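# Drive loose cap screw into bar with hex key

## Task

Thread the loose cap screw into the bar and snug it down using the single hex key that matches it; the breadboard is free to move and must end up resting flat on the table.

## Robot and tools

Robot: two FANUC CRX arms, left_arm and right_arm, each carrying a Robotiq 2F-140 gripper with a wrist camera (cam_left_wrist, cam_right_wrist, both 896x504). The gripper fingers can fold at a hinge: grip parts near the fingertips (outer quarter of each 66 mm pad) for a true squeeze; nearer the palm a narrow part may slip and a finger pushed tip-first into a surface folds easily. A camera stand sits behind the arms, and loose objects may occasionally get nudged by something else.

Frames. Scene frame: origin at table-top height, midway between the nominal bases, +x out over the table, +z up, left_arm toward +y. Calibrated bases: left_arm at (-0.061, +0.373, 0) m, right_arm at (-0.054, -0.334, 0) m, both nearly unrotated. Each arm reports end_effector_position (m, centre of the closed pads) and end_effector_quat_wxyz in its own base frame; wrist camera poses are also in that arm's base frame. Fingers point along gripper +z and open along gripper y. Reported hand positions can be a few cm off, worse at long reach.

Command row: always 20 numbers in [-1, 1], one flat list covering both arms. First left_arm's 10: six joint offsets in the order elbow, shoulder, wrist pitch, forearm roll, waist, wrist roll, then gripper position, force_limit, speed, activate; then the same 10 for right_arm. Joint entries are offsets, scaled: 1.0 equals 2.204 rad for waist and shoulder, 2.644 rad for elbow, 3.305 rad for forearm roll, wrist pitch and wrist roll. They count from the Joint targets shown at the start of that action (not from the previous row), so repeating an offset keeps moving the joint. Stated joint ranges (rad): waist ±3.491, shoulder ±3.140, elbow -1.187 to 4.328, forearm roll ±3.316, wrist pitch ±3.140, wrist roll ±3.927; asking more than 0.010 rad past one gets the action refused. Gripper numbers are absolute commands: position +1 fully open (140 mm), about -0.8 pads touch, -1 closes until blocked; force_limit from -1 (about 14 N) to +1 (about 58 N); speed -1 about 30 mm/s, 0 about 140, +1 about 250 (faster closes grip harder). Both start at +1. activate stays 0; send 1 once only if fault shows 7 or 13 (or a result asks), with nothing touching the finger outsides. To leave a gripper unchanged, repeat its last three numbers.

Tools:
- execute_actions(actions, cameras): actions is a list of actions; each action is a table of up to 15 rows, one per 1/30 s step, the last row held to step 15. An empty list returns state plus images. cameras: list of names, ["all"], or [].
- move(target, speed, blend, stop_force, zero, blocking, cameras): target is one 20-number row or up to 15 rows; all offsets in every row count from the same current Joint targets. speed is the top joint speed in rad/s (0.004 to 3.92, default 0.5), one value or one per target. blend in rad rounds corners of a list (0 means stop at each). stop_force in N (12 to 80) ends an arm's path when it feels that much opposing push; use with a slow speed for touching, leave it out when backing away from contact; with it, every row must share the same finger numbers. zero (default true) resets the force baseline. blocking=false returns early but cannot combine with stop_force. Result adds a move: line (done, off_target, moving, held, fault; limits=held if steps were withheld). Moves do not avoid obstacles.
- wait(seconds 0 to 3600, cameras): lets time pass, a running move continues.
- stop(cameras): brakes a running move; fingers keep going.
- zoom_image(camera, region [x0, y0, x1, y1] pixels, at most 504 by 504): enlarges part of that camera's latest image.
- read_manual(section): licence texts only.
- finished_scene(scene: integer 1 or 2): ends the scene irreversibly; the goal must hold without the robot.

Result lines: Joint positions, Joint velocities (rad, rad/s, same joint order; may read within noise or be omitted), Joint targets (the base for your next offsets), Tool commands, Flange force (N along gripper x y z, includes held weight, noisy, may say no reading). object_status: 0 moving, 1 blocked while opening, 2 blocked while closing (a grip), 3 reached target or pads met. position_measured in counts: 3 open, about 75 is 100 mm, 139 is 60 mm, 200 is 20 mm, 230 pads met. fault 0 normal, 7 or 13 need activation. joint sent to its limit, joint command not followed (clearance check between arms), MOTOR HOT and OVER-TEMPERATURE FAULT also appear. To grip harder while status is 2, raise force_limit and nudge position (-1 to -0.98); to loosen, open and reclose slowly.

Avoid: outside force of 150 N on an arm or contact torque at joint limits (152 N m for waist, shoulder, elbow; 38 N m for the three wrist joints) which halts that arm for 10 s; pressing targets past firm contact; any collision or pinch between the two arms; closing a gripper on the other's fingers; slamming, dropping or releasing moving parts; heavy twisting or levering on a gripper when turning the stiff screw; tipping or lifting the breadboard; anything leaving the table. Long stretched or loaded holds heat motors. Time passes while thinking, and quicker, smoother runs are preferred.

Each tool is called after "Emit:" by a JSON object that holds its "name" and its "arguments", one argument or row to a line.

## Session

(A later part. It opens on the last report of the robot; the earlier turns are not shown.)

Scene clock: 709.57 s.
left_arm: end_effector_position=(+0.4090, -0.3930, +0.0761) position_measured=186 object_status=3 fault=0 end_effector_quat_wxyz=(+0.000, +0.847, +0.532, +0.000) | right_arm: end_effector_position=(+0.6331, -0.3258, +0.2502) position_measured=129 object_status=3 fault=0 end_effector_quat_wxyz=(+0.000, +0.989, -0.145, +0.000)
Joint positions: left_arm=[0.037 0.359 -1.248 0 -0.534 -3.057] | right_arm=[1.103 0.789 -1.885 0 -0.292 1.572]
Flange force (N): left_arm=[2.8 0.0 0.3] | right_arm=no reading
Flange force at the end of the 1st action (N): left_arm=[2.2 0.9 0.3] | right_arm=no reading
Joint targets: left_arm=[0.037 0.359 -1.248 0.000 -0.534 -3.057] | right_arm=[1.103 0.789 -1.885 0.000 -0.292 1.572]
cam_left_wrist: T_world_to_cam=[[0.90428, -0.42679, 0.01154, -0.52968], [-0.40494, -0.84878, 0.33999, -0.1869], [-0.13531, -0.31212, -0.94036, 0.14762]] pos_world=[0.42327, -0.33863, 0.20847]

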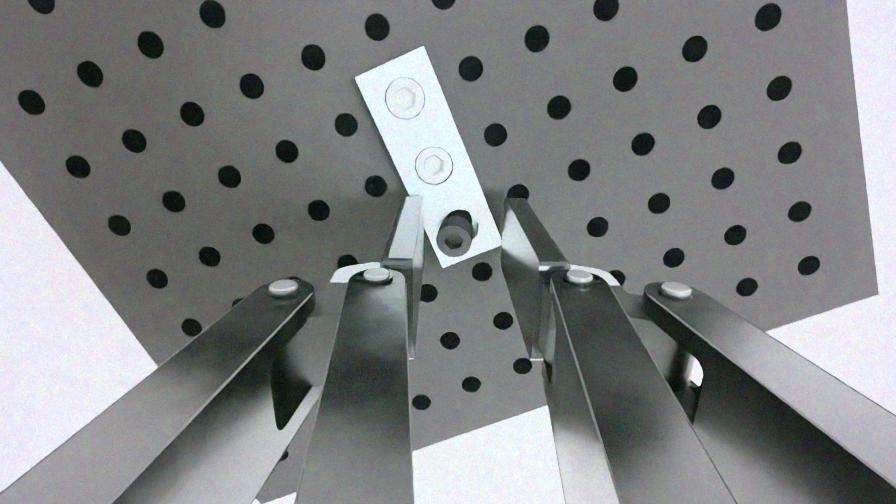

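Emit:
{"name": "move", "arguments": {
  "target": [0.0012,-0.0008,-0.0014,0,0,1.0,-0.45,-1,0,0,0,0,0,0,0,0,0,-1,0,0],
  "speed": 1.5
}}

Emit:
{"name": "move", "arguments": {
  "target": [0,0,0,0,0,0.524,-0.45,-1,0,0,0,0,0,0,0,0,0,-1,0,0],
  "speed": 1.5
}}

Emit:
{"name": "execute_actions", "arguments": {
  "actions": [
    [[0,0,0,0,0,0,-1,-1,-1,0,0,0,0,0,0,0,0,-1,0,0]],
    [[0,0,0,0,0,0,-1,-1,-1,0,0,0,0,0,0,0,0,-1,0,0]],
    [[0,0,0,0,0,0,-0.5,-1,-1,0,0,0,0,0,0,0,0,-1,0,0]],
    [[0,0,0,0,0,0,-0.5,-1,-1,0,0,0,0,0,0,0,0,-1,0,0]]
  ]
}}

Emit:
{"name": "move", "arguments": {
  "target": [0,0,0,0,0,0.476,-0.5,-1,-1,0,0,0,0,0,0,0,0,-1,0,0],
  "speed": 1.5
}}

Emit:
{"name": "execute_actions", "arguments": {
  "actions": [
    [[0,0,0,0,0,0,-1,-1,-1,0,0,0,0,0,0,0,0,-1,0,0]],
    [[0,0,0,0,0,0,-1,-1,-1,0,0,0,0,0,0,0,0,-1,0,0]]
  ],
  "cameras": ["cam_left_wrist"]
}}

Emit:
{"name": "zoom_image", "arguments": {
  "camera": "cam_left_wrist",
  "region": [390, 170, 530, 290]
}}

Scene clock: 734.93 s.
left_arm: end_effector_position=(+0.4090, -0.3931, +0.0784) position_measured=186 object_status=3 fault=0 end_effector_quat_wxyz=(+0.000, -0.599, +0.801, -0.001) | right_arm: end_effector_position=(+0.6331, -0.3258, +0.2502) position_measured=129 object_status=3 fault=0 end_effector_quat_wxyz=(+0.000, +0.989, -0.145, +0.000)
Joint positions: left_arm=[0.04 0.357 -1.252 0 -0.534 0.249] | right_arm=[1.103 0.789 -1.885 0 -0.292 1.572]
Flange force (N): left_arm=[-2.2 -1.0 0.3] | right_arm=no reading
Joint targets: left_arm=[0.040 0.357 -1.252 0.000 -0.534 0.249] | right_arm=[1.103 0.789 -1.885 0.000 -0.292 1.572]
move: done

Scene clock: 736.87 s.
left_arm: end_effector_position=(+0.4090, -0.3931, +0.0784) position_measured=186 object_status=3 fault=0 end_effector_quat_wxyz=(+0.000, +0.998, -0.062, +0.001) | right_arm: end_effector_position=(+0.6331, -0.3258, +0.2502) position_measured=129 object_status=3 fault=0 end_effector_quat_wxyz=(+0.000, +0.989, -0.145, +0.000)
Joint positions: left_arm=[0.04 0.357 -1.252 0 -0.534 1.981] | right_arm=[1.103 0.789 -1.885 0 -0.292 1.572]
Flange force (N): left_arm=[0.6 -2.5 0.6] | right_arm=no reading
Joint targets: left_arm=[0.040 0.357 -1.252 0.000 -0.534 1.981] | right_arm=[1.103 0.789 -1.885 0.000 -0.292 1.572]
move: done

Scene clock: 739.07 s.
left_arm: end_effector_position=(+0.4091, -0.3931, +0.0784) position_measured=192 object_status=3 fault=0 end_effector_quat_wxyz=(+0.000, +0.998, -0.062, +0.001) | right_arm: end_effector_position=(+0.6331, -0.3258, +0.2502) position_measured=129 object_status=3 fault=0 end_effector_quat_wxyz=(+0.000, +0.989, -0.145, +0.000)
Joint positions: left_arm=[0.04 0.357 -1.252 0 -0.534 1.981] | right_arm=[1.103 0.789 -1.885 0 -0.292 1.572]
Flange force (N): left_arm=[1.5 -1.9 0.4] | right_arm=no reading
Flange force at the end of the 1st action (N): left_arm=[1.4 -1.7 0.3] | right_arm=no reading
Flange force at the end of the 2nd action (N): left_arm=[1.6 -2.3 0.3] | right_arm=no reading
Flange force at the end of the 3rd action (N): left_arm=[1.0 -1.8 0.3] | right_arm=no reading
Joint targets: left_arm=[0.040 0.357 -1.252 0.000 -0.534 1.981] | right_arm=[1.103 0.789 -1.885 0.000 -0.292 1.572]

Scene clock: 740.90 s.
left_arm: end_effector_position=(+0.4091, -0.3931, +0.0784) position_measured=192 object_status=3 fault=0 end_effector_quat_wxyz=(+0.001, +0.749, +0.663, +0.000) | right_arm: end_effector_position=(+0.6331, -0.3258, +0.2502) position_measured=129 object_status=3 fault=0 end_effector_quat_wxyz=(+0.000, +0.989, -0.145, +0.000)
Joint positions: left_arm=[0.04 0.357 -1.252 0 -0.534 3.554] | right_arm=[1.103 0.789 -1.885 0 -0.292 1.572]
Flange force (N): left_arm=[2.4 1.5 0.4] | right_arm=no reading
Joint targets: left_arm=[0.040 0.357 -1.252 0.000 -0.534 3.554] | right_arm=[1.103 0.789 -1.885 0.000 -0.292 1.572]
move: done

Scene clock: 742.10 s.
left_arm: end_effector_position=(+0.4090, -0.3931, +0.0784) position_measured=212 object_status=2 fault=0 end_effector_quat_wxyz=(+0.001, +0.749, +0.663, +0.000) | right_arm: end_effector_position=(+0.6331, -0.3258, +0.2502) position_measured=129 object_status=3 fault=0 end_effector_quat_wxyz=(+0.000, +0.989, -0.145, +0.000)
Joint positions: left_arm=[0.04 0.357 -1.252 0 -0.534 3.554] | right_arm=[1.103 0.789 -1.885 0 -0.292 1.572]
Flange force (N): left_arm=[1.7 0.9 -1.0] | right_arm=no reading
Flange force at the end of the 1st action (N): left_arm=[1.7 0.6 -0.8] | right_arm=no reading
Joint targets: left_arm=[0.040 0.357 -1.252 0.000 -0.534 3.554] | right_arm=[1.103 0.789 -1.885 0.000 -0.292 1.572]
cam_left_wrist: T_world_to_cam=[[0.99353, -0.11293, 0.01187, -0.443], [-0.1102, -0.93382, 0.34036, -0.34166], [-0.02736, -0.33946, -0.94022, 0.09479]] pos_world=[0.40508, -0.3369, 0.21067]

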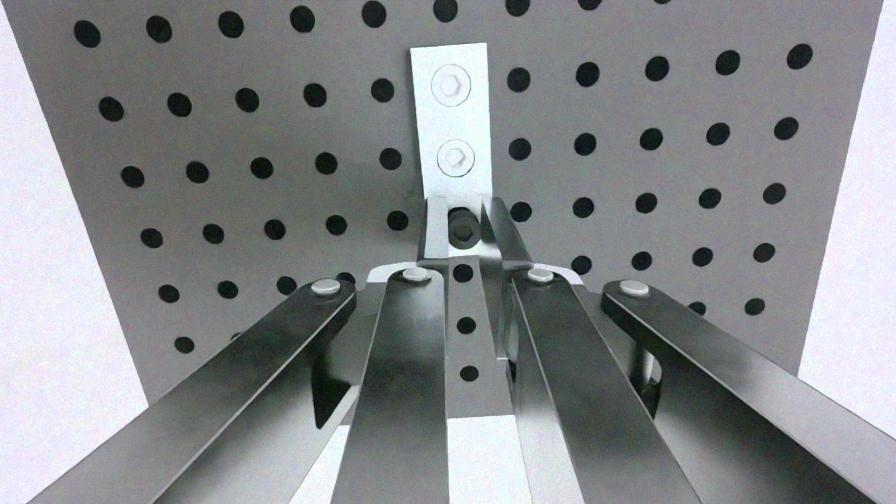

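Scaled by 3.600.

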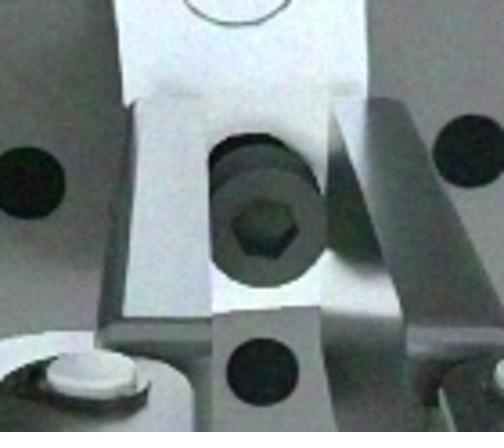

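Emit:
{"name": "move", "arguments": {
  "target": [-0.0009,0.0006,0.0011,0,0,-1.0,-1,-1,-1,0,0,0,0,0,0,0,0,-1,0,0],
  "speed": 1.0
}}

Emit:
{"name": "move", "arguments": {
  "target": [-0.0006,0.0004,0.0007,0,0,-1.0,-1,-1,-1,0,0,0,0,0,0,0,0,-1,0,0],
  "speed": 1.0
}}

Emit:
{"name": "execute_actions", "arguments": {
  "actions": [
    [[0,0,0,0,0,0,-0.45,-1,-1,0,0,0,0,0,0,0,0,-1,0,0]],
    [[0,0,0,0,0,0,-0.45,-1,-1,0,0,0,0,0,0,0,0,-1,0,0]]
  ],
  "cameras": ["cam_left_wrist"]
}}

Emit:
{"name": "zoom_image", "arguments": {
  "camera": "cam_left_wrist",
  "region": [390, 170, 530, 290]
}}

Scene clock: 754.80 s.
left_arm: end_effector_position=(+0.4090, -0.3931, +0.0767) position_measured=212 object_status=2 fault=0 end_effector_quat_wxyz=(+0.000, -0.599, +0.801, +0.000) | right_arm: end_effector_position=(+0.6331, -0.3258, +0.2502) position_measured=129 object_status=3 fault=0 end_effector_quat_wxyz=(+0.000, +0.989, -0.145, +0.000)
Joint positions: left_arm=[0.037 0.358 -1.249 0 -0.534 0.249] | right_arm=[1.103 0.789 -1.885 0 -0.292 1.572]
Flange force (N): left_arm=[-1.3 1.5 -6.3] | right_arm=no reading
Joint targets: left_arm=[0.037 0.358 -1.249 0.000 -0.534 0.249] | right_arm=[1.103 0.789 -1.885 0.000 -0.292 1.572]
move: done

Scene clock: 758.80 s.
left_arm: end_effector_position=(+0.4090, -0.3931, +0.0756) position_measured=212 object_status=2 fault=0 end_effector_quat_wxyz=(+0.000, +0.847, +0.532, +0.000) | right_arm: end_effector_position=(+0.6331, -0.3258, +0.2502) position_measured=129 object_status=3 fault=0 end_effector_quat_wxyz=(+0.000, +0.989, -0.145, +0.000)
Joint positions: left_arm=[0.036 0.359 -1.246 0 -0.534 -3.057] | right_arm=[1.103 0.789 -1.885 0 -0.292 1.572]
Flange force (N): left_arm=[1.9 -3.3 -5.4] | right_arm=no reading
Joint targets: left_arm=[0.036 0.359 -1.246 0.000 -0.534 -3.057] | right_arm=[1.103 0.789 -1.885 0.000 -0.292 1.572]
move: done

Scene clock: 760.00 s.
left_arm: end_effector_position=(+0.4090, -0.3930, +0.0755) position_measured=186 object_status=3 fault=0 end_effector_quat_wxyz=(+0.000, +0.847, +0.532, +0.000) | right_arm: end_effector_position=(+0.6331, -0.3258, +0.2502) position_measured=129 object_status=3 fault=0 end_effector_quat_wxyz=(+0.000, +0.989, -0.145, +0.000)
Joint positions: left_arm=[0.036 0.359 -1.246 0 -0.534 -3.057] | right_arm=[1.103 0.789 -1.885 0 -0.292 1.572]
Flange force (N): left_arm=[1.9 1.0 0.7] | right_arm=no reading
Flange force at the end of the 1st action (N): left_arm=[1.9 0.8 0.4] | right_arm=no reading
Joint targets: left_arm=[0.036 0.359 -1.246 0.000 -0.534 -3.057] | right_arm=[1.103 0.789 -1.885 0.000 -0.292 1.572]
cam_left_wrist: T_world_to_cam=[[0.90428, -0.42679, 0.01154, -0.52967], [-0.40494, -0.84878, 0.33999, -0.1867], [-0.13531, -0.31212, -0.94036, 0.14705]] pos_world=[0.42327, -0.33863, 0.20787]

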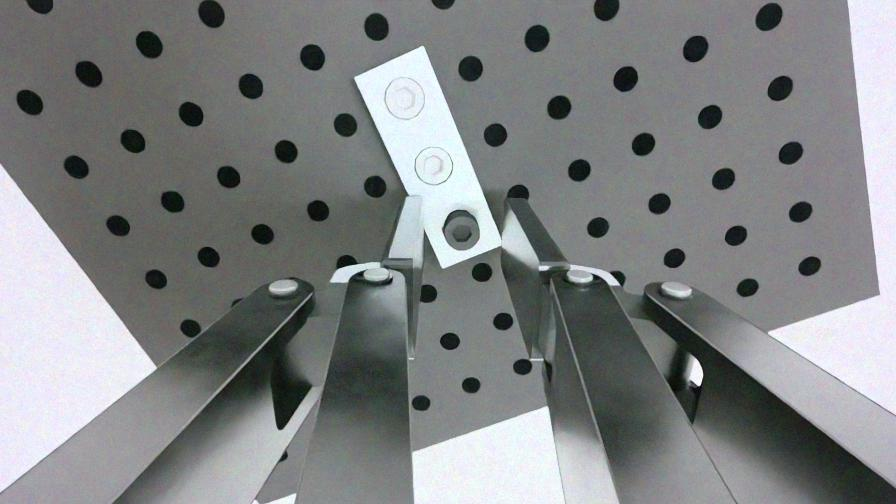

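Scaled by 3.600.

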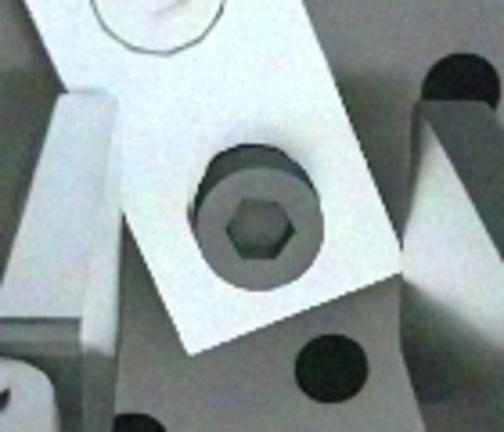

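Emit:
{"name": "move", "arguments": {
  "target": [0,0,0,0,0,1.0,-0.45,-1,0,0,0,0,0,0,0,0,0,-1,0,0],
  "speed": 2
}}

Emit:
{"name": "move", "arguments": {
  "target": [0,0,0,0,0,1.0,-0.45,-1,0,0,0,0,0,0,0,0,0,-1,0,0],
  "speed": 2
}}

Emit:
{"name": "execute_actions", "arguments": {
  "actions": [
    [[0,0,0,0,0,0,-1,-1,-1,0,0,0,0,0,0,0,0,-1,0,0]],
    [[0,0,0,0,0,0,-1,-1,-1,0,0,0,0,0,0,0,0,-1,0,0]]
  ]
}}

Emit:
{"name": "move", "arguments": {
  "target": [-0.0003,0.0002,0.0004,0,0,-1.0,-1,-1,-1,0,0,0,0,0,0,0,0,-1,0,0],
  "speed": 1.0
}}

Emit:
{"name": "move", "arguments": {
  "target": [-0.0003,0.0002,0.0004,0,0,-1.0,-1,-1,-1,0,0,0,0,0,0,0,0,-1,0,0],
  "speed": 1.0,
  "cameras": ["cam_left_wrist"]
}}

Emit:
{"name": "zoom_image", "arguments": {
  "camera": "cam_left_wrist",
  "region": [390, 170, 530, 290]
}}

Scene clock: 775.47 s.
left_arm: end_effector_position=(+0.4090, -0.3931, +0.0756) position_measured=186 object_status=3 fault=0 end_effector_quat_wxyz=(+0.000, -0.599, +0.801, +0.000) | right_arm: end_effector_position=(+0.6331, -0.3258, +0.2502) position_measured=129 object_status=3 fault=0 end_effector_quat_wxyz=(+0.000, +0.989, -0.145, +0.000)
Joint positions: left_arm=[0.036 0.359 -1.246 0 -0.534 0.249] | right_arm=[1.103 0.789 -1.885 0 -0.292 1.572]
Flange force (N): left_arm=[-2.2 -0.8 0.3] | right_arm=no reading
Joint targets: left_arm=[0.036 0.359 -1.246 0.000 -0.534 0.249] | right_arm=[1.103 0.789 -1.885 0.000 -0.292 1.572]
move: done

Scene clock: 778.00 s.
left_arm: end_effector_position=(+0.4090, -0.3931, +0.0756) position_measured=186 object_status=3 fault=0 end_effector_quat_wxyz=(+0.000, +0.749, +0.663, +0.000) | right_arm: end_effector_position=(+0.6331, -0.3258, +0.2502) position_measured=129 object_status=3 fault=0 end_effector_quat_wxyz=(+0.000, +0.989, -0.145, +0.000)
Joint positions: left_arm=[0.036 0.359 -1.246 0 -0.534 3.554] | right_arm=[1.103 0.789 -1.885 0 -0.292 1.572]
Flange force (N): left_arm=[1.9 1.3 0.6] | right_arm=no reading
Joint targets: left_arm=[0.036 0.359 -1.246 0.000 -0.534 3.554] | right_arm=[1.103 0.789 -1.885 0.000 -0.292 1.572]
move: done

Scene clock: 779.20 s.
left_arm: end_effector_position=(+0.4090, -0.3931, +0.0756) position_measured=211 object_status=2 fault=0 end_effector_quat_wxyz=(+0.000, +0.749, +0.663, +0.000) | right_arm: end_effector_position=(+0.6331, -0.3258, +0.2502) position_measured=129 object_status=3 fault=0 end_effector_quat_wxyz=(+0.000, +0.989, -0.145, +0.000)
Joint positions: left_arm=[0.036 0.359 -1.246 0 -0.534 3.554] | right_arm=[1.103 0.789 -1.885 0 -0.292 1.572]
Flange force (N): left_arm=[2.1 0.2 -0.8] | right_arm=no reading
Flange force at the end of the 1st action (N): left_arm=[1.7 1.3 0.4] | right_arm=no reading
Joint targets: left_arm=[0.036 0.359 -1.246 0.000 -0.534 3.554] | right_arm=[1.103 0.789 -1.885 0.000 -0.292 1.572]

Scene clock: 783.20 s.
left_arm: end_effector_position=(+0.4090, -0.3931, +0.0750) position_measured=211 object_status=2 fault=0 end_effector_quat_wxyz=(+0.000, -0.599, +0.801, +0.000) | right_arm: end_effector_position=(+0.6331, -0.3258, +0.2502) position_measured=129 object_status=3 fault=0 end_effector_quat_wxyz=(+0.000, +0.989, -0.145, +0.000)
Joint positions: left_arm=[0.035 0.36 -1.245 0 -0.534 0.249] | right_arm=[1.103 0.789 -1.885 0 -0.292 1.572]
Flange force (N): left_arm=[-0.8 3.1 -3.2] | right_arm=no reading
Joint targets: left_arm=[0.035 0.360 -1.245 0.000 -0.534 0.249] | right_arm=[1.103 0.789 -1.885 0.000 -0.292 1.572]
move: done

Scene clock: 787.20 s.
left_arm: end_effector_position=(+0.4090, -0.3931, +0.0744) position_measured=211 object_status=2 fault=0 end_effector_quat_wxyz=(+0.000, +0.847, +0.532, +0.000) | right_arm: end_effector_position=(+0.6331, -0.3258, +0.2502) position_measured=129 object_status=3 fault=0 end_effector_quat_wxyz=(+0.000, +0.989, -0.145, +0.000)
Joint positions: left_arm=[0.034 0.36 -1.244 0 -0.534 -3.057] | right_arm=[1.103 0.789 -1.885 0 -0.292 1.572]
Flange force (N): left_arm=[1.7 -4.2 -2.3] | right_arm=no reading
Joint targets: left_arm=[0.034 0.360 -1.244 0.000 -0.534 -3.057] | right_arm=[1.103 0.789 -1.885 0.000 -0.292 1.572]
move: done
cam_left_wrist: T_world_to_cam=[[0.90431, -0.42672, 0.01175, -0.52978], [-0.40493, -0.84878, 0.33999, -0.18628], [-0.13511, -0.31222, -0.94036, 0.14591]] pos_world=[0.42337, -0.33863, 0.20677]

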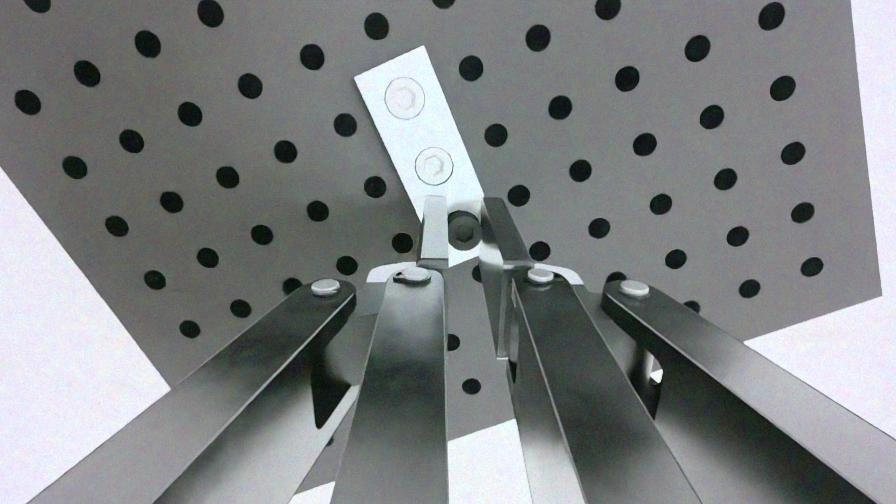

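Scaled by 3.600.

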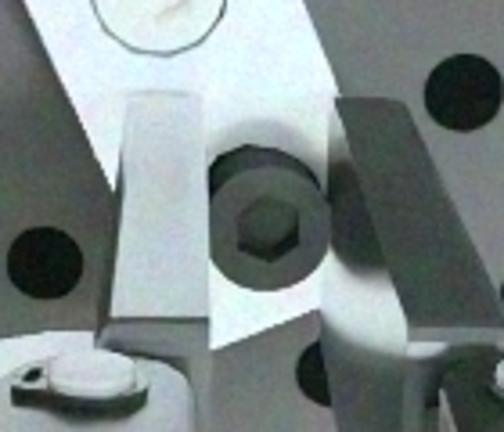

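Emit:
{"name": "execute_actions", "arguments": {
  "actions": [
    [[0,0,0,0,0,0,-0.45,-1,-1,0,0,0,0,0,0,0,0,-1,0,0]],
    [[0,0,0,0,0,0,-0.45,-1,-1,0,0,0,0,0,0,0,0,-1,0,0]]
  ]
}}

Emit:
{"name": "move", "arguments": {
  "target": [0,0,0,0,0,1.0,-0.45,-1,0,0,0,0,0,0,0,0,0,-1,0,0],
  "speed": 2
}}

Emit:
{"name": "move", "arguments": {
  "target": [0,0,0,0,0,1.0,-0.45,-1,0,0,0,0,0,0,0,0,0,-1,0,0],
  "speed": 2
}}

Emit:
{"name": "execute_actions", "arguments": {
  "actions": [
    [[0,0,0,0,0,0,-1,-1,-1,0,0,0,0,0,0,0,0,-1,0,0]],
    [[0,0,0,0,0,0,-1,-1,-1,0,0,0,0,0,0,0,0,-1,0,0]]
  ]
}}

Emit:
{"name": "move", "arguments": {
  "target": [-0.0003,0.0002,0.0004,0,0,-1.0,-1,-1,-1,0,0,0,0,0,0,0,0,-1,0,0],
  "speed": 1.0
}}

Emit:
{"name": "move", "arguments": {
  "target": [-0.0003,0.0002,0.0004,0,0,-1.0,-1,-1,-1,0,0,0,0,0,0,0,0,-1,0,0],
  "speed": 1.0,
  "cameras": ["cam_left_wrist"]
}}

Emit:
{"name": "zoom_image", "arguments": {
  "camera": "cam_left_wrist",
  "region": [390, 170, 530, 290]
}}

Scene clock: 807.90 s.
left_arm: end_effector_position=(+0.4090, -0.3931, +0.0744) position_measured=186 object_status=3 fault=0 end_effector_quat_wxyz=(+0.000, +0.847, +0.532, +0.000) | right_arm: end_effector_position=(+0.6331, -0.3258, +0.2502) position_measured=129 object_status=3 fault=0 end_effector_quat_wxyz=(+0.000, +0.989, -0.145, +0.000)
Joint positions: left_arm=[0.034 0.36 -1.244 0 -0.534 -3.057] | right_arm=[1.103 0.789 -1.885 0 -0.292 1.572]
Flange force (N): left_arm=[1.7 1.4 0.7] | right_arm=no reading
Flange force at the end of the 1st action (N): left_arm=[2.3 0.2 0.1] | right_arm=no reading
Joint targets: left_arm=[0.034 0.360 -1.244 0.000 -0.534 -3.057] | right_arm=[1.103 0.789 -1.885 0.000 -0.292 1.572]

Scene clock: 810.43 s.
left_arm: end_effector_position=(+0.4090, -0.3931, +0.0744) position_measured=186 object_status=3 fault=0 end_effector_quat_wxyz=(+0.000, -0.599, +0.801, +0.000) | right_arm: end_effector_position=(+0.6331, -0.3258, +0.2502) position_measured=129 object_status=3 fault=0 end_effector_quat_wxyz=(+0.000, +0.989, -0.145, +0.000)
Joint positions: left_arm=[0.034 0.36 -1.244 0 -0.534 0.249] | right_arm=[1.103 0.789 -1.885 0 -0.292 1.572]
Flange force (N): left_arm=[-2.2 -1.0 0.2] | right_arm=no reading
Joint targets: left_arm=[0.034 0.360 -1.244 0.000 -0.534 0.249] | right_arm=[1.103 0.789 -1.885 0.000 -0.292 1.572]
move: done

Scene clock: 812.97 s.
left_arm: end_effector_position=(+0.4090, -0.3931, +0.0744) position_measured=186 object_status=3 fault=0 end_effector_quat_wxyz=(+0.001, +0.749, +0.663, +0.000) | right_arm: end_effector_position=(+0.6331, -0.3258, +0.2502) position_measured=129 object_status=3 fault=0 end_effector_quat_wxyz=(+0.000, +0.989, -0.145, +0.000)
Joint positions: left_arm=[0.034 0.36 -1.244 0 -0.534 3.554] | right_arm=[1.103 0.789 -1.885 0 -0.292 1.572]
Flange force (N): left_arm=[2.2 1.1 0.7] | right_arm=no reading
Joint targets: left_arm=[0.034 0.360 -1.244 0.000 -0.534 3.554] | right_arm=[1.103 0.789 -1.885 0.000 -0.292 1.572]
move: done

Scene clock: 814.17 s.
left_arm: end_effector_position=(+0.4090, -0.3931, +0.0744) position_measured=211 object_status=2 fault=0 end_effector_quat_wxyz=(+0.001, +0.749, +0.663, +0.000) | right_arm: end_effector_position=(+0.6331, -0.3258, +0.2502) position_measured=129 object_status=3 fault=0 end_effector_quat_wxyz=(+0.000, +0.989, -0.145, +0.000)
Joint positions: left_arm=[0.034 0.36 -1.244 0 -0.534 3.554] | right_arm=[1.103 0.789 -1.885 0 -0.292 1.572]
Flange force (N): left_arm=[2.2 -0.6 -0.6] | right_arm=no reading
Flange force at the end of the 1st action (N): left_arm=[2.0 1.3 1.2] | right_arm=no reading
Joint targets: left_arm=[0.034 0.360 -1.244 0.000 -0.534 3.554] | right_arm=[1.103 0.789 -1.885 0.000 -0.292 1.572]

Scene clock: 818.17 s.
left_arm: end_effector_position=(+0.4091, -0.3931, +0.0739) position_measured=211 object_status=2 fault=0 end_effector_quat_wxyz=(+0.000, -0.599, +0.801, -0.001) | right_arm: end_effector_position=(+0.6331, -0.3258, +0.2502) position_measured=129 object_status=3 fault=0 end_effector_quat_wxyz=(+0.000, +0.989, -0.145, +0.000)
Joint positions: left_arm=[0.033 0.361 -1.242 0 -0.534 0.249] | right_arm=[1.103 0.789 -1.885 0 -0.292 1.572]
Flange force (N): left_arm=[-1.2 2.8 -3.6] | right_arm=no reading
Joint targets: left_arm=[0.033 0.361 -1.242 0.000 -0.534 0.249] | right_arm=[1.103 0.789 -1.885 0.000 -0.292 1.572]
move: done

Scene clock: 822.17 s.
left_arm: end_effector_position=(+0.4091, -0.3931, +0.0733) position_measured=211 object_status=2 fault=0 end_effector_quat_wxyz=(+0.001, +0.847, +0.532, +0.000) | right_arm: end_effector_position=(+0.6331, -0.3258, +0.2502) position_measured=129 object_status=3 fault=0 end_effector_quat_wxyz=(+0.000, +0.989, -0.145, +0.000)
Joint positions: left_arm=[0.033 0.361 -1.241 0 -0.534 -3.057] | right_arm=[1.103 0.789 -1.885 0 -0.292 1.572]
Flange force (N): left_arm=[1.4 -4.0 -1.6] | right_arm=no reading
Joint targets: left_arm=[0.033 0.361 -1.241 0.000 -0.534 -3.057] | right_arm=[1.103 0.789 -1.885 0.000 -0.292 1.572]
move: done
cam_left_wrist: T_world_to_cam=[[0.90432, -0.42668, 0.01197, -0.52985], [-0.40497, -0.84876, 0.33999, -0.18594], [-0.13491, -0.31231, -0.94035, 0.14463]] pos_world=[0.42337, -0.33873, 0.20557]

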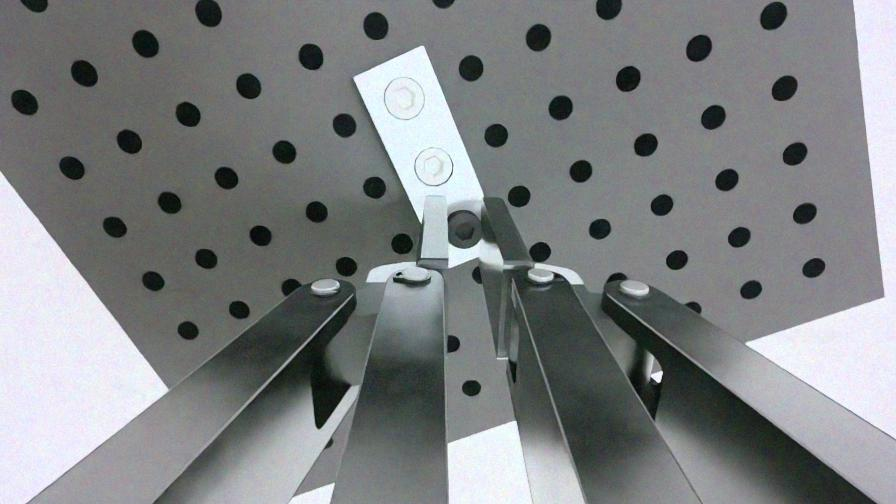

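Scaled by 3.600.

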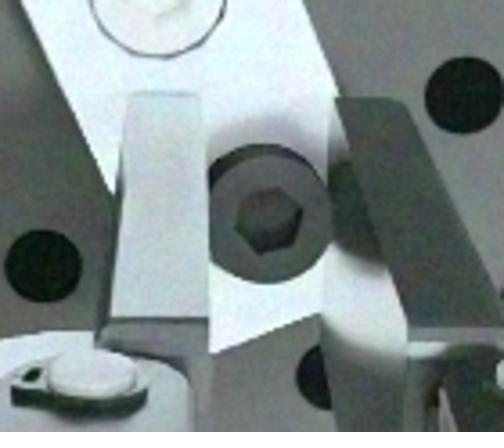

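Emit:
{"name": "execute_actions", "arguments": {
  "actions": [
    [[0,0,0,0,0,0,-0.45,-1,-1,0,0,0,0,0,0,0,0,-1,0,0]],
    [[0,0,0,0,0,0,-0.45,-1,-1,0,0,0,0,0,0,0,0,-1,0,0]]
  ]
}}

Emit:
{"name": "move", "arguments": {
  "target": [-0.0004,0.0002,0.0005,0,0,1.0,-0.45,-1,0,0,0,0,0,0,0,0,0,-1,0,0],
  "speed": 2
}}

Emit:
{"name": "move", "arguments": {
  "target": [0,0,0,0,0,1.0,-0.45,-1,0,0,0,0,0,0,0,0,0,-1,0,0],
  "speed": 2
}}

Emit:
{"name": "execute_actions", "arguments": {
  "actions": [
    [[0,0,0,0,0,0,-1,-1,-1,0,0,0,0,0,0,0,0,-1,0,0]],
    [[0,0,0,0,0,0,-1,-1,-1,0,0,0,0,0,0,0,0,-1,0,0]]
  ],
  "cameras": ["cam_left_wrist"]
}}

Emit:
{"name": "zoom_image", "arguments": {
  "camera": "cam_left_wrist",
  "region": [390, 170, 530, 290]
}}

Emit:
{"name": "move", "arguments": {
  "target": [0,0,0,0,0,-1.0,-1,-1,-1,0,0,0,0,0,0,0,0,-1,0,0],
  "speed": 1.0
}}

Emit:
{"name": "move", "arguments": {
  "target": [-0.0003,0.0002,0.0004,0,0,-1.0,-1,-1,-1,0,0,0,0,0,0,0,0,-1,0,0],
  "speed": 1.0,
  "cameras": ["cam_left_wrist"]
}}

Emit:
{"name": "zoom_image", "arguments": {
  "camera": "cam_left_wrist",
  "region": [390, 170, 530, 290]
}}

Scene clock: 843.43 s.
left_arm: end_effector_position=(+0.4091, -0.3931, +0.0733) position_measured=186 object_status=3 fault=0 end_effector_quat_wxyz=(+0.001, +0.847, +0.532, +0.000) | right_arm: end_effector_position=(+0.6331, -0.3258, +0.2502) position_measured=129 object_status=3 fault=0 end_effector_quat_wxyz=(+0.000, +0.989, -0.145, +0.000)
Joint positions: left_arm=[0.033 0.361 -1.241 0 -0.534 -3.057] | right_arm=[1.103 0.789 -1.885 0 -0.292 1.572]
Flange force (N): left_arm=[2.5 0.7 0.3] | right_arm=no reading
Flange force at the end of the 1st action (N): left_arm=[1.9 1.2 1.0] | right_arm=no reading
Joint targets: left_arm=[0.033 0.361 -1.241 0.000 -0.534 -3.057] | right_arm=[1.103 0.789 -1.885 0.000 -0.292 1.572]

Scene clock: 845.97 s.
left_arm: end_effector_position=(+0.4091, -0.3931, +0.0726) position_measured=186 object_status=3 fault=0 end_effector_quat_wxyz=(+0.000, -0.599, +0.801, -0.001) | right_arm: end_effector_position=(+0.6331, -0.3258, +0.2502) position_measured=129 object_status=3 fault=0 end_effector_quat_wxyz=(+0.000, +0.989, -0.145, +0.000)
Joint positions: left_arm=[0.031 0.361 -1.239 0 -0.534 0.249] | right_arm=[1.103 0.789 -1.885 0 -0.292 1.572]
Flange force (N): left_arm=[-2.0 -1.3 0.1] | right_arm=no reading
Joint targets: left_arm=[0.031 0.361 -1.239 0.000 -0.534 0.249] | right_arm=[1.103 0.789 -1.885 0.000 -0.292 1.572]
move: done

Scene clock: 848.50 s.
left_arm: end_effector_position=(+0.4091, -0.3931, +0.0726) position_measured=186 object_status=3 fault=0 end_effector_quat_wxyz=(+0.001, +0.749, +0.663, +0.000) | right_arm: end_effector_position=(+0.6331, -0.3258, +0.2502) position_measured=129 object_status=3 fault=0 end_effector_quat_wxyz=(+0.000, +0.989, -0.145, +0.000)
Joint positions: left_arm=[0.031 0.361 -1.239 0 -0.534 3.554] | right_arm=[1.103 0.789 -1.885 0 -0.292 1.572]
Flange force (N): left_arm=[2.4 1.2 0.1] | right_arm=no reading
Joint targets: left_arm=[0.031 0.361 -1.239 0.000 -0.534 3.554] | right_arm=[1.103 0.789 -1.885 0.000 -0.292 1.572]
move: done

Scene clock: 849.70 s.
left_arm: end_effector_position=(+0.4091, -0.3931, +0.0726) position_measured=212 object_status=2 fault=0 end_effector_quat_wxyz=(+0.001, +0.749, +0.663, +0.000) | right_arm: end_effector_position=(+0.6331, -0.3258, +0.2502) position_measured=129 object_status=3 fault=0 end_effector_quat_wxyz=(+0.000, +0.989, -0.145, +0.000)
Joint positions: left_arm=[0.031 0.361 -1.239 0 -0.534 3.554] | right_arm=[1.103 0.789 -1.885 0 -0.292 1.572]
Flange force (N): left_arm=[1.6 6.8 -17.8] | right_arm=no reading
Flange force at the end of the 1st action (N): left_arm=[1.6 8.1 -14.9] | right_arm=no reading
Joint targets: left_arm=[0.031 0.361 -1.239 0.000 -0.534 3.554] | right_arm=[1.103 0.789 -1.885 0.000 -0.292 1.572]
cam_left_wrist: T_world_to_cam=[[0.99353, -0.11296, 0.0121, -0.44299], [-0.11031, -0.93377, 0.34045, -0.33965], [-0.02716, -0.33959, -0.94018, 0.08921]] pos_world=[0.40508, -0.3369, 0.20487]

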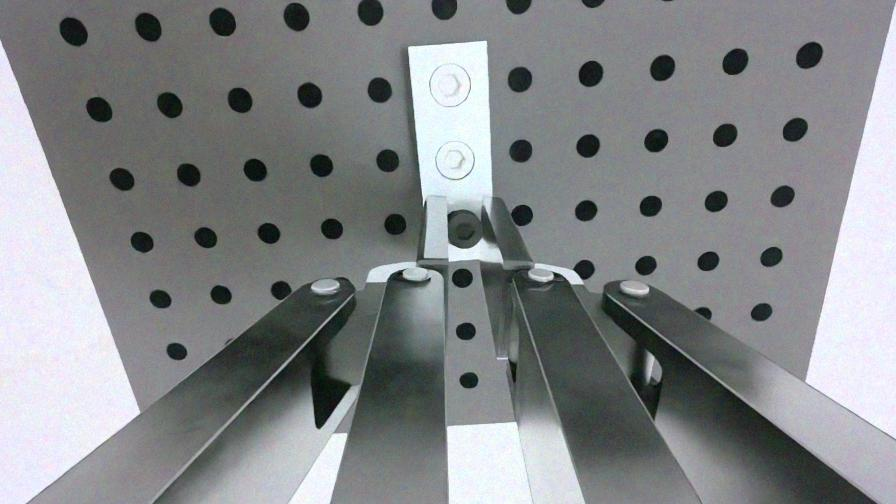

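Scaled by 3.600.

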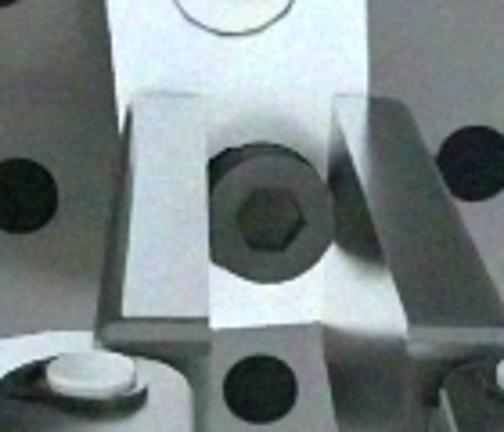

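Scene clock: 853.70 s.
left_arm: end_effector_position=(+0.4091, -0.3931, +0.0726) position_measured=212 object_status=2 fault=0 end_effector_quat_wxyz=(+0.000, -0.599, +0.801, -0.001) | right_arm: end_effector_position=(+0.6331, -0.3258, +0.2502) position_measured=129 object_status=3 fault=0 end_effector_quat_wxyz=(+0.000, +0.989, -0.145, +0.000)
Joint positions: left_arm=[0.031 0.361 -1.239 0 -0.534 0.249] | right_arm=[1.103 0.789 -1.885 0 -0.292 1.572]
Flange force (N): left_arm=[-5.6 2.2 -21.4] | right_arm=no reading
Joint targets: left_arm=[0.031 0.361 -1.239 0.000 -0.534 0.249] | right_arm=[1.103 0.789 -1.885 0.000 -0.292 1.572]
move: done

Scene clock: 857.70 s.
left_arm: end_effector_position=(+0.4091, -0.3931, +0.0721) position_measured=212 object_status=2 fault=0 end_effector_quat_wxyz=(+0.001, +0.847, +0.532, +0.000) | right_arm: end_effector_position=(+0.6331, -0.3258, +0.2502) position_measured=129 object_status=3 fault=0 end_effector_quat_wxyz=(+0.000, +0.989, -0.145, +0.000)
Joint positions: left_arm=[0.031 0.362 -1.238 0 -0.534 -3.057] | right_arm=[1.103 0.789 -1.885 0 -0.292 1.572]
Flange force (N): left_arm=[2.5 -0.8 -45.1] | right_arm=no reading
Joint targets: left_arm=[0.031 0.362 -1.238 0.000 -0.534 -3.057] | right_arm=[1.103 0.789 -1.885 0.000 -0.292 1.572]
move: done
cam_left_wrist: T_world_to_cam=[[0.90432, -0.42669, 0.01222, -0.52989], [-0.40505, -0.84873, 0.34, -0.18549], [-0.1347, -0.31241, -0.94035, 0.14338]] pos_world=[0.42337, -0.33873, 0.20437]

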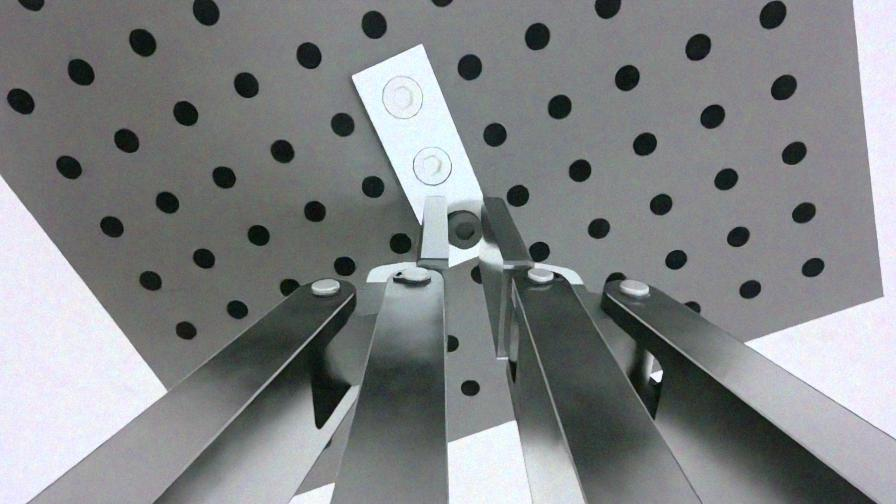

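Scaled by 3.600.

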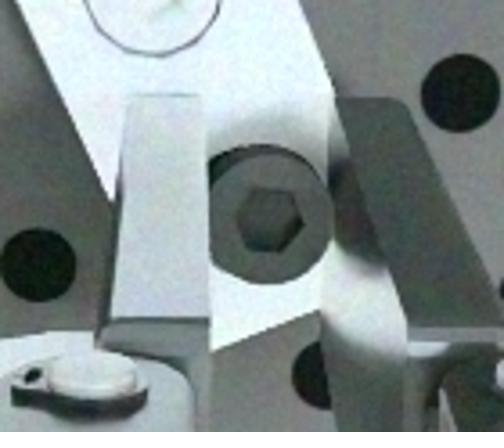

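Emit:
{"name": "execute_actions", "arguments": {
  "actions": [
    [[0,0,0,0,0,0,-0.45,-1,-1,0,0,0,0,0,0,0,0,-1,0,0]],
    [[0,0,0,0,0,0,-0.45,-1,-1,0,0,0,0,0,0,0,0,-1,0,0]]
  ]
}}

Emit:
{"name": "move", "arguments": {
  "target": [0.0006,-0.0004,-0.0008,0,0,1.0,-0.45,-1,0,0,0,0,0,0,0,0,0,-1,0,0],
  "speed": 2
}}

Emit:
{"name": "move", "arguments": {
  "target": [0,0,0,0,0,1.0,-0.45,-1,0,0,0,0,0,0,0,0,0,-1,0,0],
  "speed": 2
}}

Emit:
{"name": "execute_actions", "arguments": {
  "actions": [
    [[0,0,0,0,0,0,-1,-1,-1,0,0,0,0,0,0,0,0,-1,0,0]],
    [[0,0,0,0,0,0,-1,-1,-1,0,0,0,0,0,0,0,0,-1,0,0]]
  ]
}}

Emit:
{"name": "move", "arguments": {
  "target": [0,0,0,0,0,-1.0,-1,-1,-1,0,0,0,0,0,0,0,0,-1,0,0],
  "speed": 1.0
}}

Emit:
{"name": "move", "arguments": {
  "target": [0,0,0,0,0,-1.0,-1,-1,-1,0,0,0,0,0,0,0,0,-1,0,0],
  "speed": 1.0,
  "cameras": ["cam_left_wrist"]
}}

Emit:
{"name": "zoom_image", "arguments": {
  "camera": "cam_left_wrist",
  "region": [390, 170, 530, 290]
}}

Scene clock: 871.60 s.
left_arm: end_effector_position=(+0.4091, -0.3931, +0.0721) position_measured=186 object_status=3 fault=0 end_effector_quat_wxyz=(+0.001, +0.847, +0.532, +0.000) | right_arm: end_effector_position=(+0.6331, -0.3258, +0.2502) position_measured=129 object_status=3 fault=0 end_effector_quat_wxyz=(+0.000, +0.989, -0.145, +0.000)
Joint positions: left_arm=[0.031 0.362 -1.238 0 -0.534 -3.057] | right_arm=[1.103 0.789 -1.885 0 -0.292 1.572]
Flange force (N): left_arm=[2.0 0.6 -4.9] | right_arm=no reading
Flange force at the end of the 1st action (N): left_arm=[1.5 2.1 -6.2] | right_arm=no reading
Joint targets: left_arm=[0.031 0.362 -1.238 0.000 -0.534 -3.057] | right_arm=[1.103 0.789 -1.885 0.000 -0.292 1.572]

Scene clock: 874.13 s.
left_arm: end_effector_position=(+0.4091, -0.3931, +0.0732) position_measured=186 object_status=3 fault=0 end_effector_quat_wxyz=(+0.000, -0.599, +0.801, -0.001) | right_arm: end_effector_position=(+0.6331, -0.3258, +0.2502) position_measured=129 object_status=3 fault=0 end_effector_quat_wxyz=(+0.000, +0.989, -0.145, +0.000)
Joint positions: left_arm=[0.032 0.361 -1.241 0 -0.534 0.249] | right_arm=[1.103 0.789 -1.885 0 -0.292 1.572]
Flange force (N): left_arm=[-1.8 -1.0 0.1] | right_arm=no reading
Joint targets: left_arm=[0.032 0.361 -1.241 0.000 -0.534 0.249] | right_arm=[1.103 0.789 -1.885 0.000 -0.292 1.572]
move: done

Scene clock: 876.67 s.
left_arm: end_effector_position=(+0.4091, -0.3931, +0.0732) position_measured=186 object_status=3 fault=0 end_effector_quat_wxyz=(+0.001, +0.749, +0.663, +0.000) | right_arm: end_effector_position=(+0.6331, -0.3258, +0.2502) position_measured=129 object_status=3 fault=0 end_effector_quat_wxyz=(+0.000, +0.989, -0.145, +0.000)
Joint positions: left_arm=[0.032 0.361 -1.241 0 -0.534 3.554] | right_arm=[1.103 0.789 -1.885 0 -0.292 1.572]
Flange force (N): left_arm=[1.3 1.8 0.8] | right_arm=no reading
Joint targets: left_arm=[0.032 0.361 -1.241 0.000 -0.534 3.554] | right_arm=[1.103 0.789 -1.885 0.000 -0.292 1.572]
move: done

Scene clock: 877.87 s.
left_arm: end_effector_position=(+0.4091, -0.3931, +0.0732) position_measured=211 object_status=2 fault=0 end_effector_quat_wxyz=(+0.001, +0.749, +0.663, +0.000) | right_arm: end_effector_position=(+0.6331, -0.3258, +0.2502) position_measured=129 object_status=3 fault=0 end_effector_quat_wxyz=(+0.000, +0.989, -0.145, +0.000)
Joint positions: left_arm=[0.032 0.361 -1.241 0 -0.534 3.554] | right_arm=[1.103 0.789 -1.885 0 -0.292 1.572]
Flange force (N): left_arm=[1.9 0.1 -0.4] | right_arm=no reading
Flange force at the end of the 1st action (N): left_arm=[2.0 1.5 0.6] | right_arm=no reading
Joint targets: left_arm=[0.032 0.361 -1.241 0.000 -0.534 3.554] | right_arm=[1.103 0.789 -1.885 0.000 -0.292 1.572]

Scene clock: 881.87 s.
left_arm: end_effector_position=(+0.4091, -0.3931, +0.0732) position_measured=211 object_status=2 fault=0 end_effector_quat_wxyz=(+0.000, -0.599, +0.801, -0.001) | right_arm: end_effector_position=(+0.6331, -0.3258, +0.2502) position_measured=129 object_status=3 fault=0 end_effector_quat_wxyz=(+0.000, +0.989, -0.145, +0.000)
Joint positions: left_arm=[0.032 0.361 -1.241 0 -0.534 0.249] | right_arm=[1.103 0.789 -1.885 0 -0.292 1.572]
Flange force (N): left_arm=[-1.9 2.6 -0.5] | right_arm=no reading
Joint targets: left_arm=[0.032 0.361 -1.241 0.000 -0.534 0.249] | right_arm=[1.103 0.789 -1.885 0.000 -0.292 1.572]
move: done

Scene clock: 885.87 s.
left_arm: end_effector_position=(+0.4091, -0.3931, +0.0732) position_measured=211 object_status=2 fault=0 end_effector_quat_wxyz=(+0.001, +0.847, +0.532, +0.000) | right_arm: end_effector_position=(+0.6331, -0.3258, +0.2502) position_measured=129 object_status=3 fault=0 end_effector_quat_wxyz=(+0.000, +0.989, -0.145, +0.000)
Joint positions: left_arm=[0.032 0.361 -1.241 0 -0.534 -3.057] | right_arm=[1.103 0.789 -1.885 0 -0.292 1.572]
Flange force (N): left_arm=[2.2 -1.8 -1.4] | right_arm=no reading
Joint targets: left_arm=[0.032 0.361 -1.241 0.000 -0.534 -3.057] | right_arm=[1.103 0.789 -1.885 0.000 -0.292 1.572]
move: done
cam_left_wrist: T_world_to_cam=[[0.90429, -0.42676, 0.01201, -0.52987], [-0.40505, -0.84873, 0.33999, -0.18586], [-0.1349, -0.31231, -0.94035, 0.14454]] pos_world=[0.42337, -0.33873, 0.20547]

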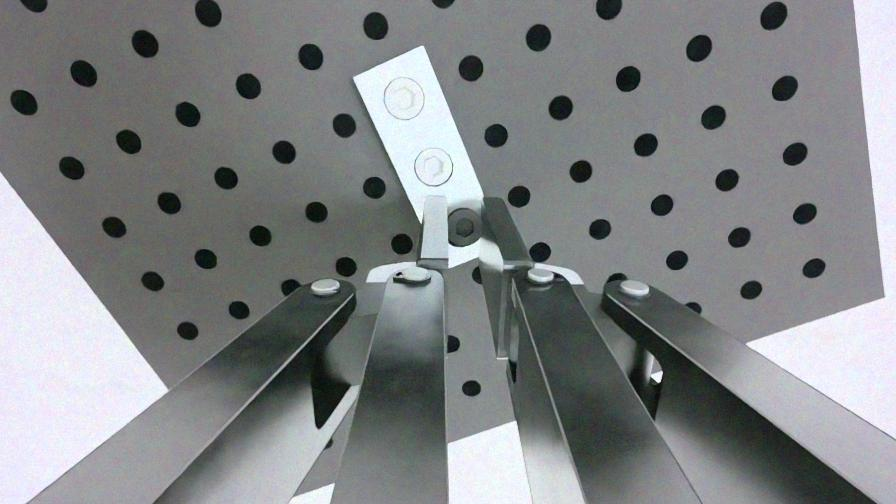

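Scaled by 3.600.

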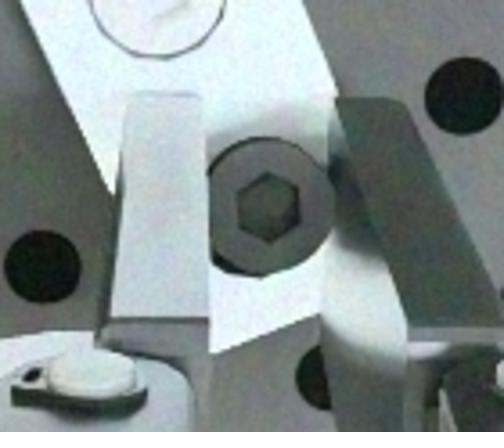

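Emit:
{"name": "execute_actions", "arguments": {
  "actions": [
    [[0,0,0,0,0,0,-0.45,-1,-1,0,0,0,0,0,0,0,0,-1,0,0]],
    [[0,0,0,0,0,0,-0.45,-1,-1,0,0,0,0,0,0,0,0,-1,0,0]]
  ]
}}

Emit:
{"name": "move", "arguments": {
  "target": [-0.0002,0.0001,0.0002,0,0,1.0,-0.45,-1,0,0,0,0,0,0,0,0,0,-1,0,0],
  "speed": 2
}}

Emit:
{"name": "move", "arguments": {
  "target": [0,0,0,0,0,1.0,-0.45,-1,0,0,0,0,0,0,0,0,0,-1,0,0],
  "speed": 2
}}

Emit:
{"name": "execute_actions", "arguments": {
  "actions": [
    [[0,0,0,0,0,0,-1,-1,-1,0,0,0,0,0,0,0,0,-1,0,0]],
    [[0,0,0,0,0,0,-1,-1,-1,0,0,0,0,0,0,0,0,-1,0,0]]
  ],
  "cameras": ["cam_left_wrist"]
}}

Emit:
{"name": "zoom_image", "arguments": {
  "camera": "cam_left_wrist",
  "region": [390, 170, 530, 290]
}}

Emit:
{"name": "move", "arguments": {
  "target": [0,0,0,0,0,-1.0,-1,-1,-1,0,0,0,0,0,0,0,0,-1,0,0],
  "speed": 1.0
}}

Emit:
{"name": "move", "arguments": {
  "target": [0,0,0,0,0,-1.0,-1,-1,-1,0,0,0,0,0,0,0,0,-1,0,0],
  "speed": 1.0,
  "cameras": ["cam_left_wrist"]
}}

Emit:
{"name": "zoom_image", "arguments": {
  "camera": "cam_left_wrist",
  "region": [390, 170, 530, 290]
}}

Scene clock: 906.57 s.
left_arm: end_effector_position=(+0.4091, -0.3931, +0.0732) position_measured=186 object_status=3 fault=0 end_effector_quat_wxyz=(+0.001, +0.847, +0.532, +0.000) | right_arm: end_effector_position=(+0.6331, -0.3258, +0.2502) position_measured=129 object_status=3 fault=0 end_effector_quat_wxyz=(+0.000, +0.989, -0.145, +0.000)
Joint positions: left_arm=[0.032 0.361 -1.241 0 -0.534 -3.057] | right_arm=[1.103 0.789 -1.885 0 -0.292 1.572]
Flange force (N): left_arm=[2.2 0.6 0.2] | right_arm=no reading
Flange force at the end of the 1st action (N): left_arm=[1.8 1.1 0.4] | right_arm=no reading
Joint targets: left_arm=[0.032 0.361 -1.241 0.000 -0.534 -3.057] | right_arm=[1.103 0.789 -1.885 0.000 -0.292 1.572]

Scene clock: 909.10 s.
left_arm: end_effector_position=(+0.4090, -0.3931, +0.0729) position_measured=186 object_status=3 fault=0 end_effector_quat_wxyz=(+0.000, -0.599, +0.801, -0.001) | right_arm: end_effector_position=(+0.6331, -0.3258, +0.2502) position_measured=129 object_status=3 fault=0 end_effector_quat_wxyz=(+0.000, +0.989, -0.145, +0.000)
Joint positions: left_arm=[0.032 0.361 -1.24 0 -0.534 0.249] | right_arm=[1.103 0.789 -1.885 0 -0.292 1.572]
Flange force (N): left_arm=[-2.3 -0.7 1.2] | right_arm=no reading
Joint targets: left_arm=[0.032 0.361 -1.240 0.000 -0.534 0.249] | right_arm=[1.103 0.789 -1.885 0.000 -0.292 1.572]
move: done

Scene clock: 911.63 s.
left_arm: end_effector_position=(+0.4090, -0.3931, +0.0729) position_measured=186 object_status=3 fault=0 end_effector_quat_wxyz=(+0.001, +0.749, +0.663, +0.000) | right_arm: end_effector_position=(+0.6331, -0.3258, +0.2502) position_measured=129 object_status=3 fault=0 end_effector_quat_wxyz=(+0.000, +0.989, -0.145, +0.000)
Joint positions: left_arm=[0.032 0.361 -1.24 0 -0.534 3.554] | right_arm=[1.103 0.789 -1.885 0 -0.292 1.572]
Flange force (N): left_arm=[2.9 0.7 0.1] | right_arm=no reading
Joint targets: left_arm=[0.032 0.361 -1.240 0.000 -0.534 3.554] | right_arm=[1.103 0.789 -1.885 0.000 -0.292 1.572]
move: done

Scene clock: 912.83 s.
left_arm: end_effector_position=(+0.4091, -0.3931, +0.0729) position_measured=211 object_status=2 fault=0 end_effector_quat_wxyz=(+0.001, +0.749, +0.663, +0.000) | right_arm: end_effector_position=(+0.6331, -0.3258, +0.2502) position_measured=129 object_status=3 fault=0 end_effector_quat_wxyz=(+0.000, +0.989, -0.145, +0.000)
Joint positions: left_arm=[0.032 0.361 -1.24 0 -0.534 3.554] | right_arm=[1.103 0.789 -1.885 0 -0.292 1.572]
Flange force (N): left_arm=[1.5 3.9 -7.7] | right_arm=no reading
Flange force at the end of the 1st action (N): left_arm=[-0.9 2.4 -4.5] | right_arm=no reading
Joint targets: left_arm=[0.032 0.361 -1.240 0.000 -0.534 3.554] | right_arm=[1.103 0.789 -1.885 0.000 -0.292 1.572]
cam_left_wrist: T_world_to_cam=[[0.99353, -0.1129, 0.01197, -0.44295], [-0.11021, -0.93378, 0.34047, -0.33976], [-0.02726, -0.33959, -0.94018, 0.08944]] pos_world=[0.40508, -0.3369, 0.20507]

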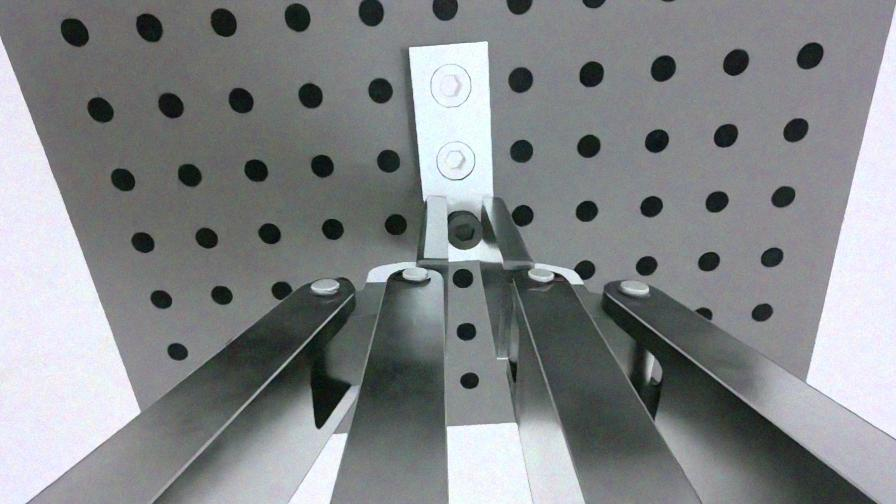

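Scaled by 3.600.

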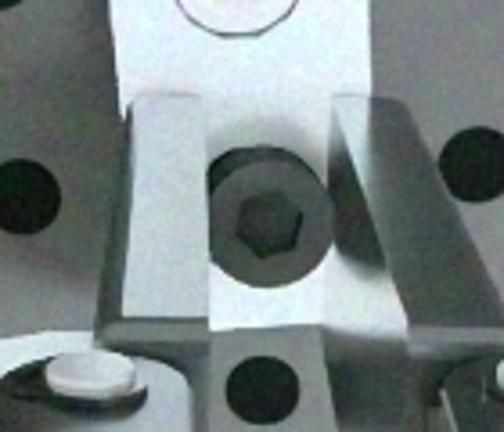

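Scene clock: 916.83 s.
left_arm: end_effector_position=(+0.4090, -0.3931, +0.0729) position_measured=211 object_status=2 fault=0 end_effector_quat_wxyz=(+0.000, -0.599, +0.801, -0.001) | right_arm: end_effector_position=(+0.6331, -0.3258, +0.2502) position_measured=129 object_status=3 fault=0 end_effector_quat_wxyz=(+0.000, +0.989, -0.145, +0.000)
Joint positions: left_arm=[0.032 0.361 -1.24 0 -0.534 0.249] | right_arm=[1.103 0.789 -1.885 0 -0.292 1.572]
Flange force (N): left_arm=[-3.7 1.4 -8.7] | right_arm=no reading
Joint targets: left_arm=[0.032 0.361 -1.240 0.000 -0.534 0.249] | right_arm=[1.103 0.789 -1.885 0.000 -0.292 1.572]
move: done

Scene clock: 920.83 s.
left_arm: end_effector_position=(+0.4090, -0.3931, +0.0729) position_measured=211 object_status=2 fault=0 end_effector_quat_wxyz=(+0.001, +0.847, +0.532, +0.000) | right_arm: end_effector_position=(+0.6331, -0.3258, +0.2502) position_measured=129 object_status=3 fault=0 end_effector_quat_wxyz=(+0.000, +0.989, -0.145, +0.000)
Joint positions: left_arm=[0.032 0.361 -1.24 0 -0.534 -3.057] | right_arm=[1.103 0.789 -1.885 0 -0.292 1.572]
Flange force (N): left_arm=[5.0 -2.1 -9.0] | right_arm=no reading
Joint targets: left_arm=[0.032 0.361 -1.240 0.000 -0.534 -3.057] | right_arm=[1.103 0.789 -1.885 0.000 -0.292 1.572]
move: done
cam_left_wrist: T_world_to_cam=[[0.9043, -0.42674, 0.01195, -0.52972], [-0.40503, -0.84877, 0.33991, -0.18572], [-0.13491, -0.31222, -0.94038, 0.14431]] pos_world=[0.42327, -0.33863, 0.20517]

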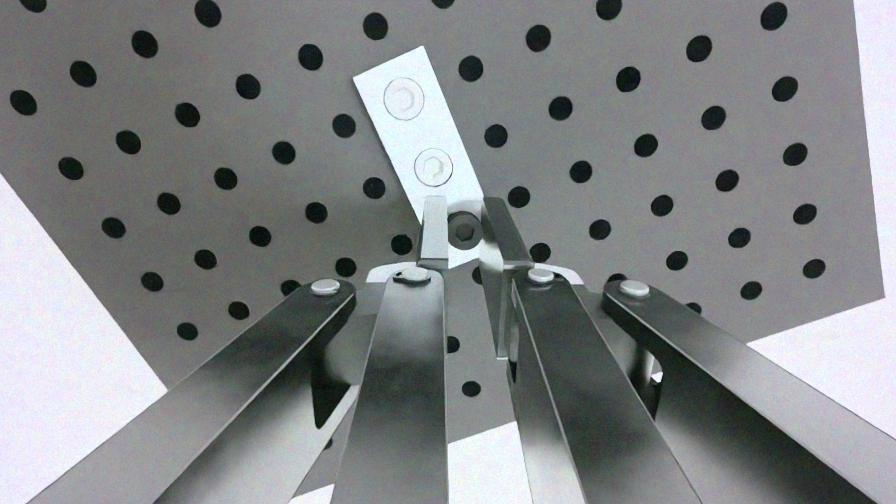

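Scaled by 3.600.

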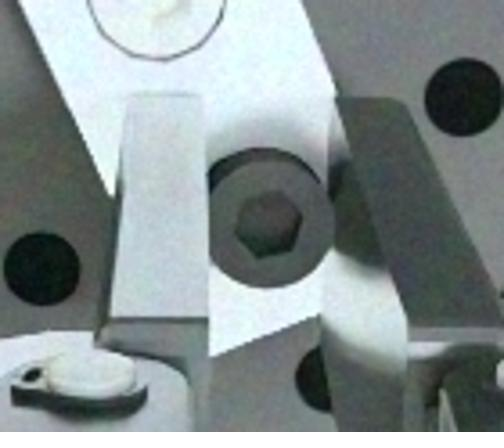

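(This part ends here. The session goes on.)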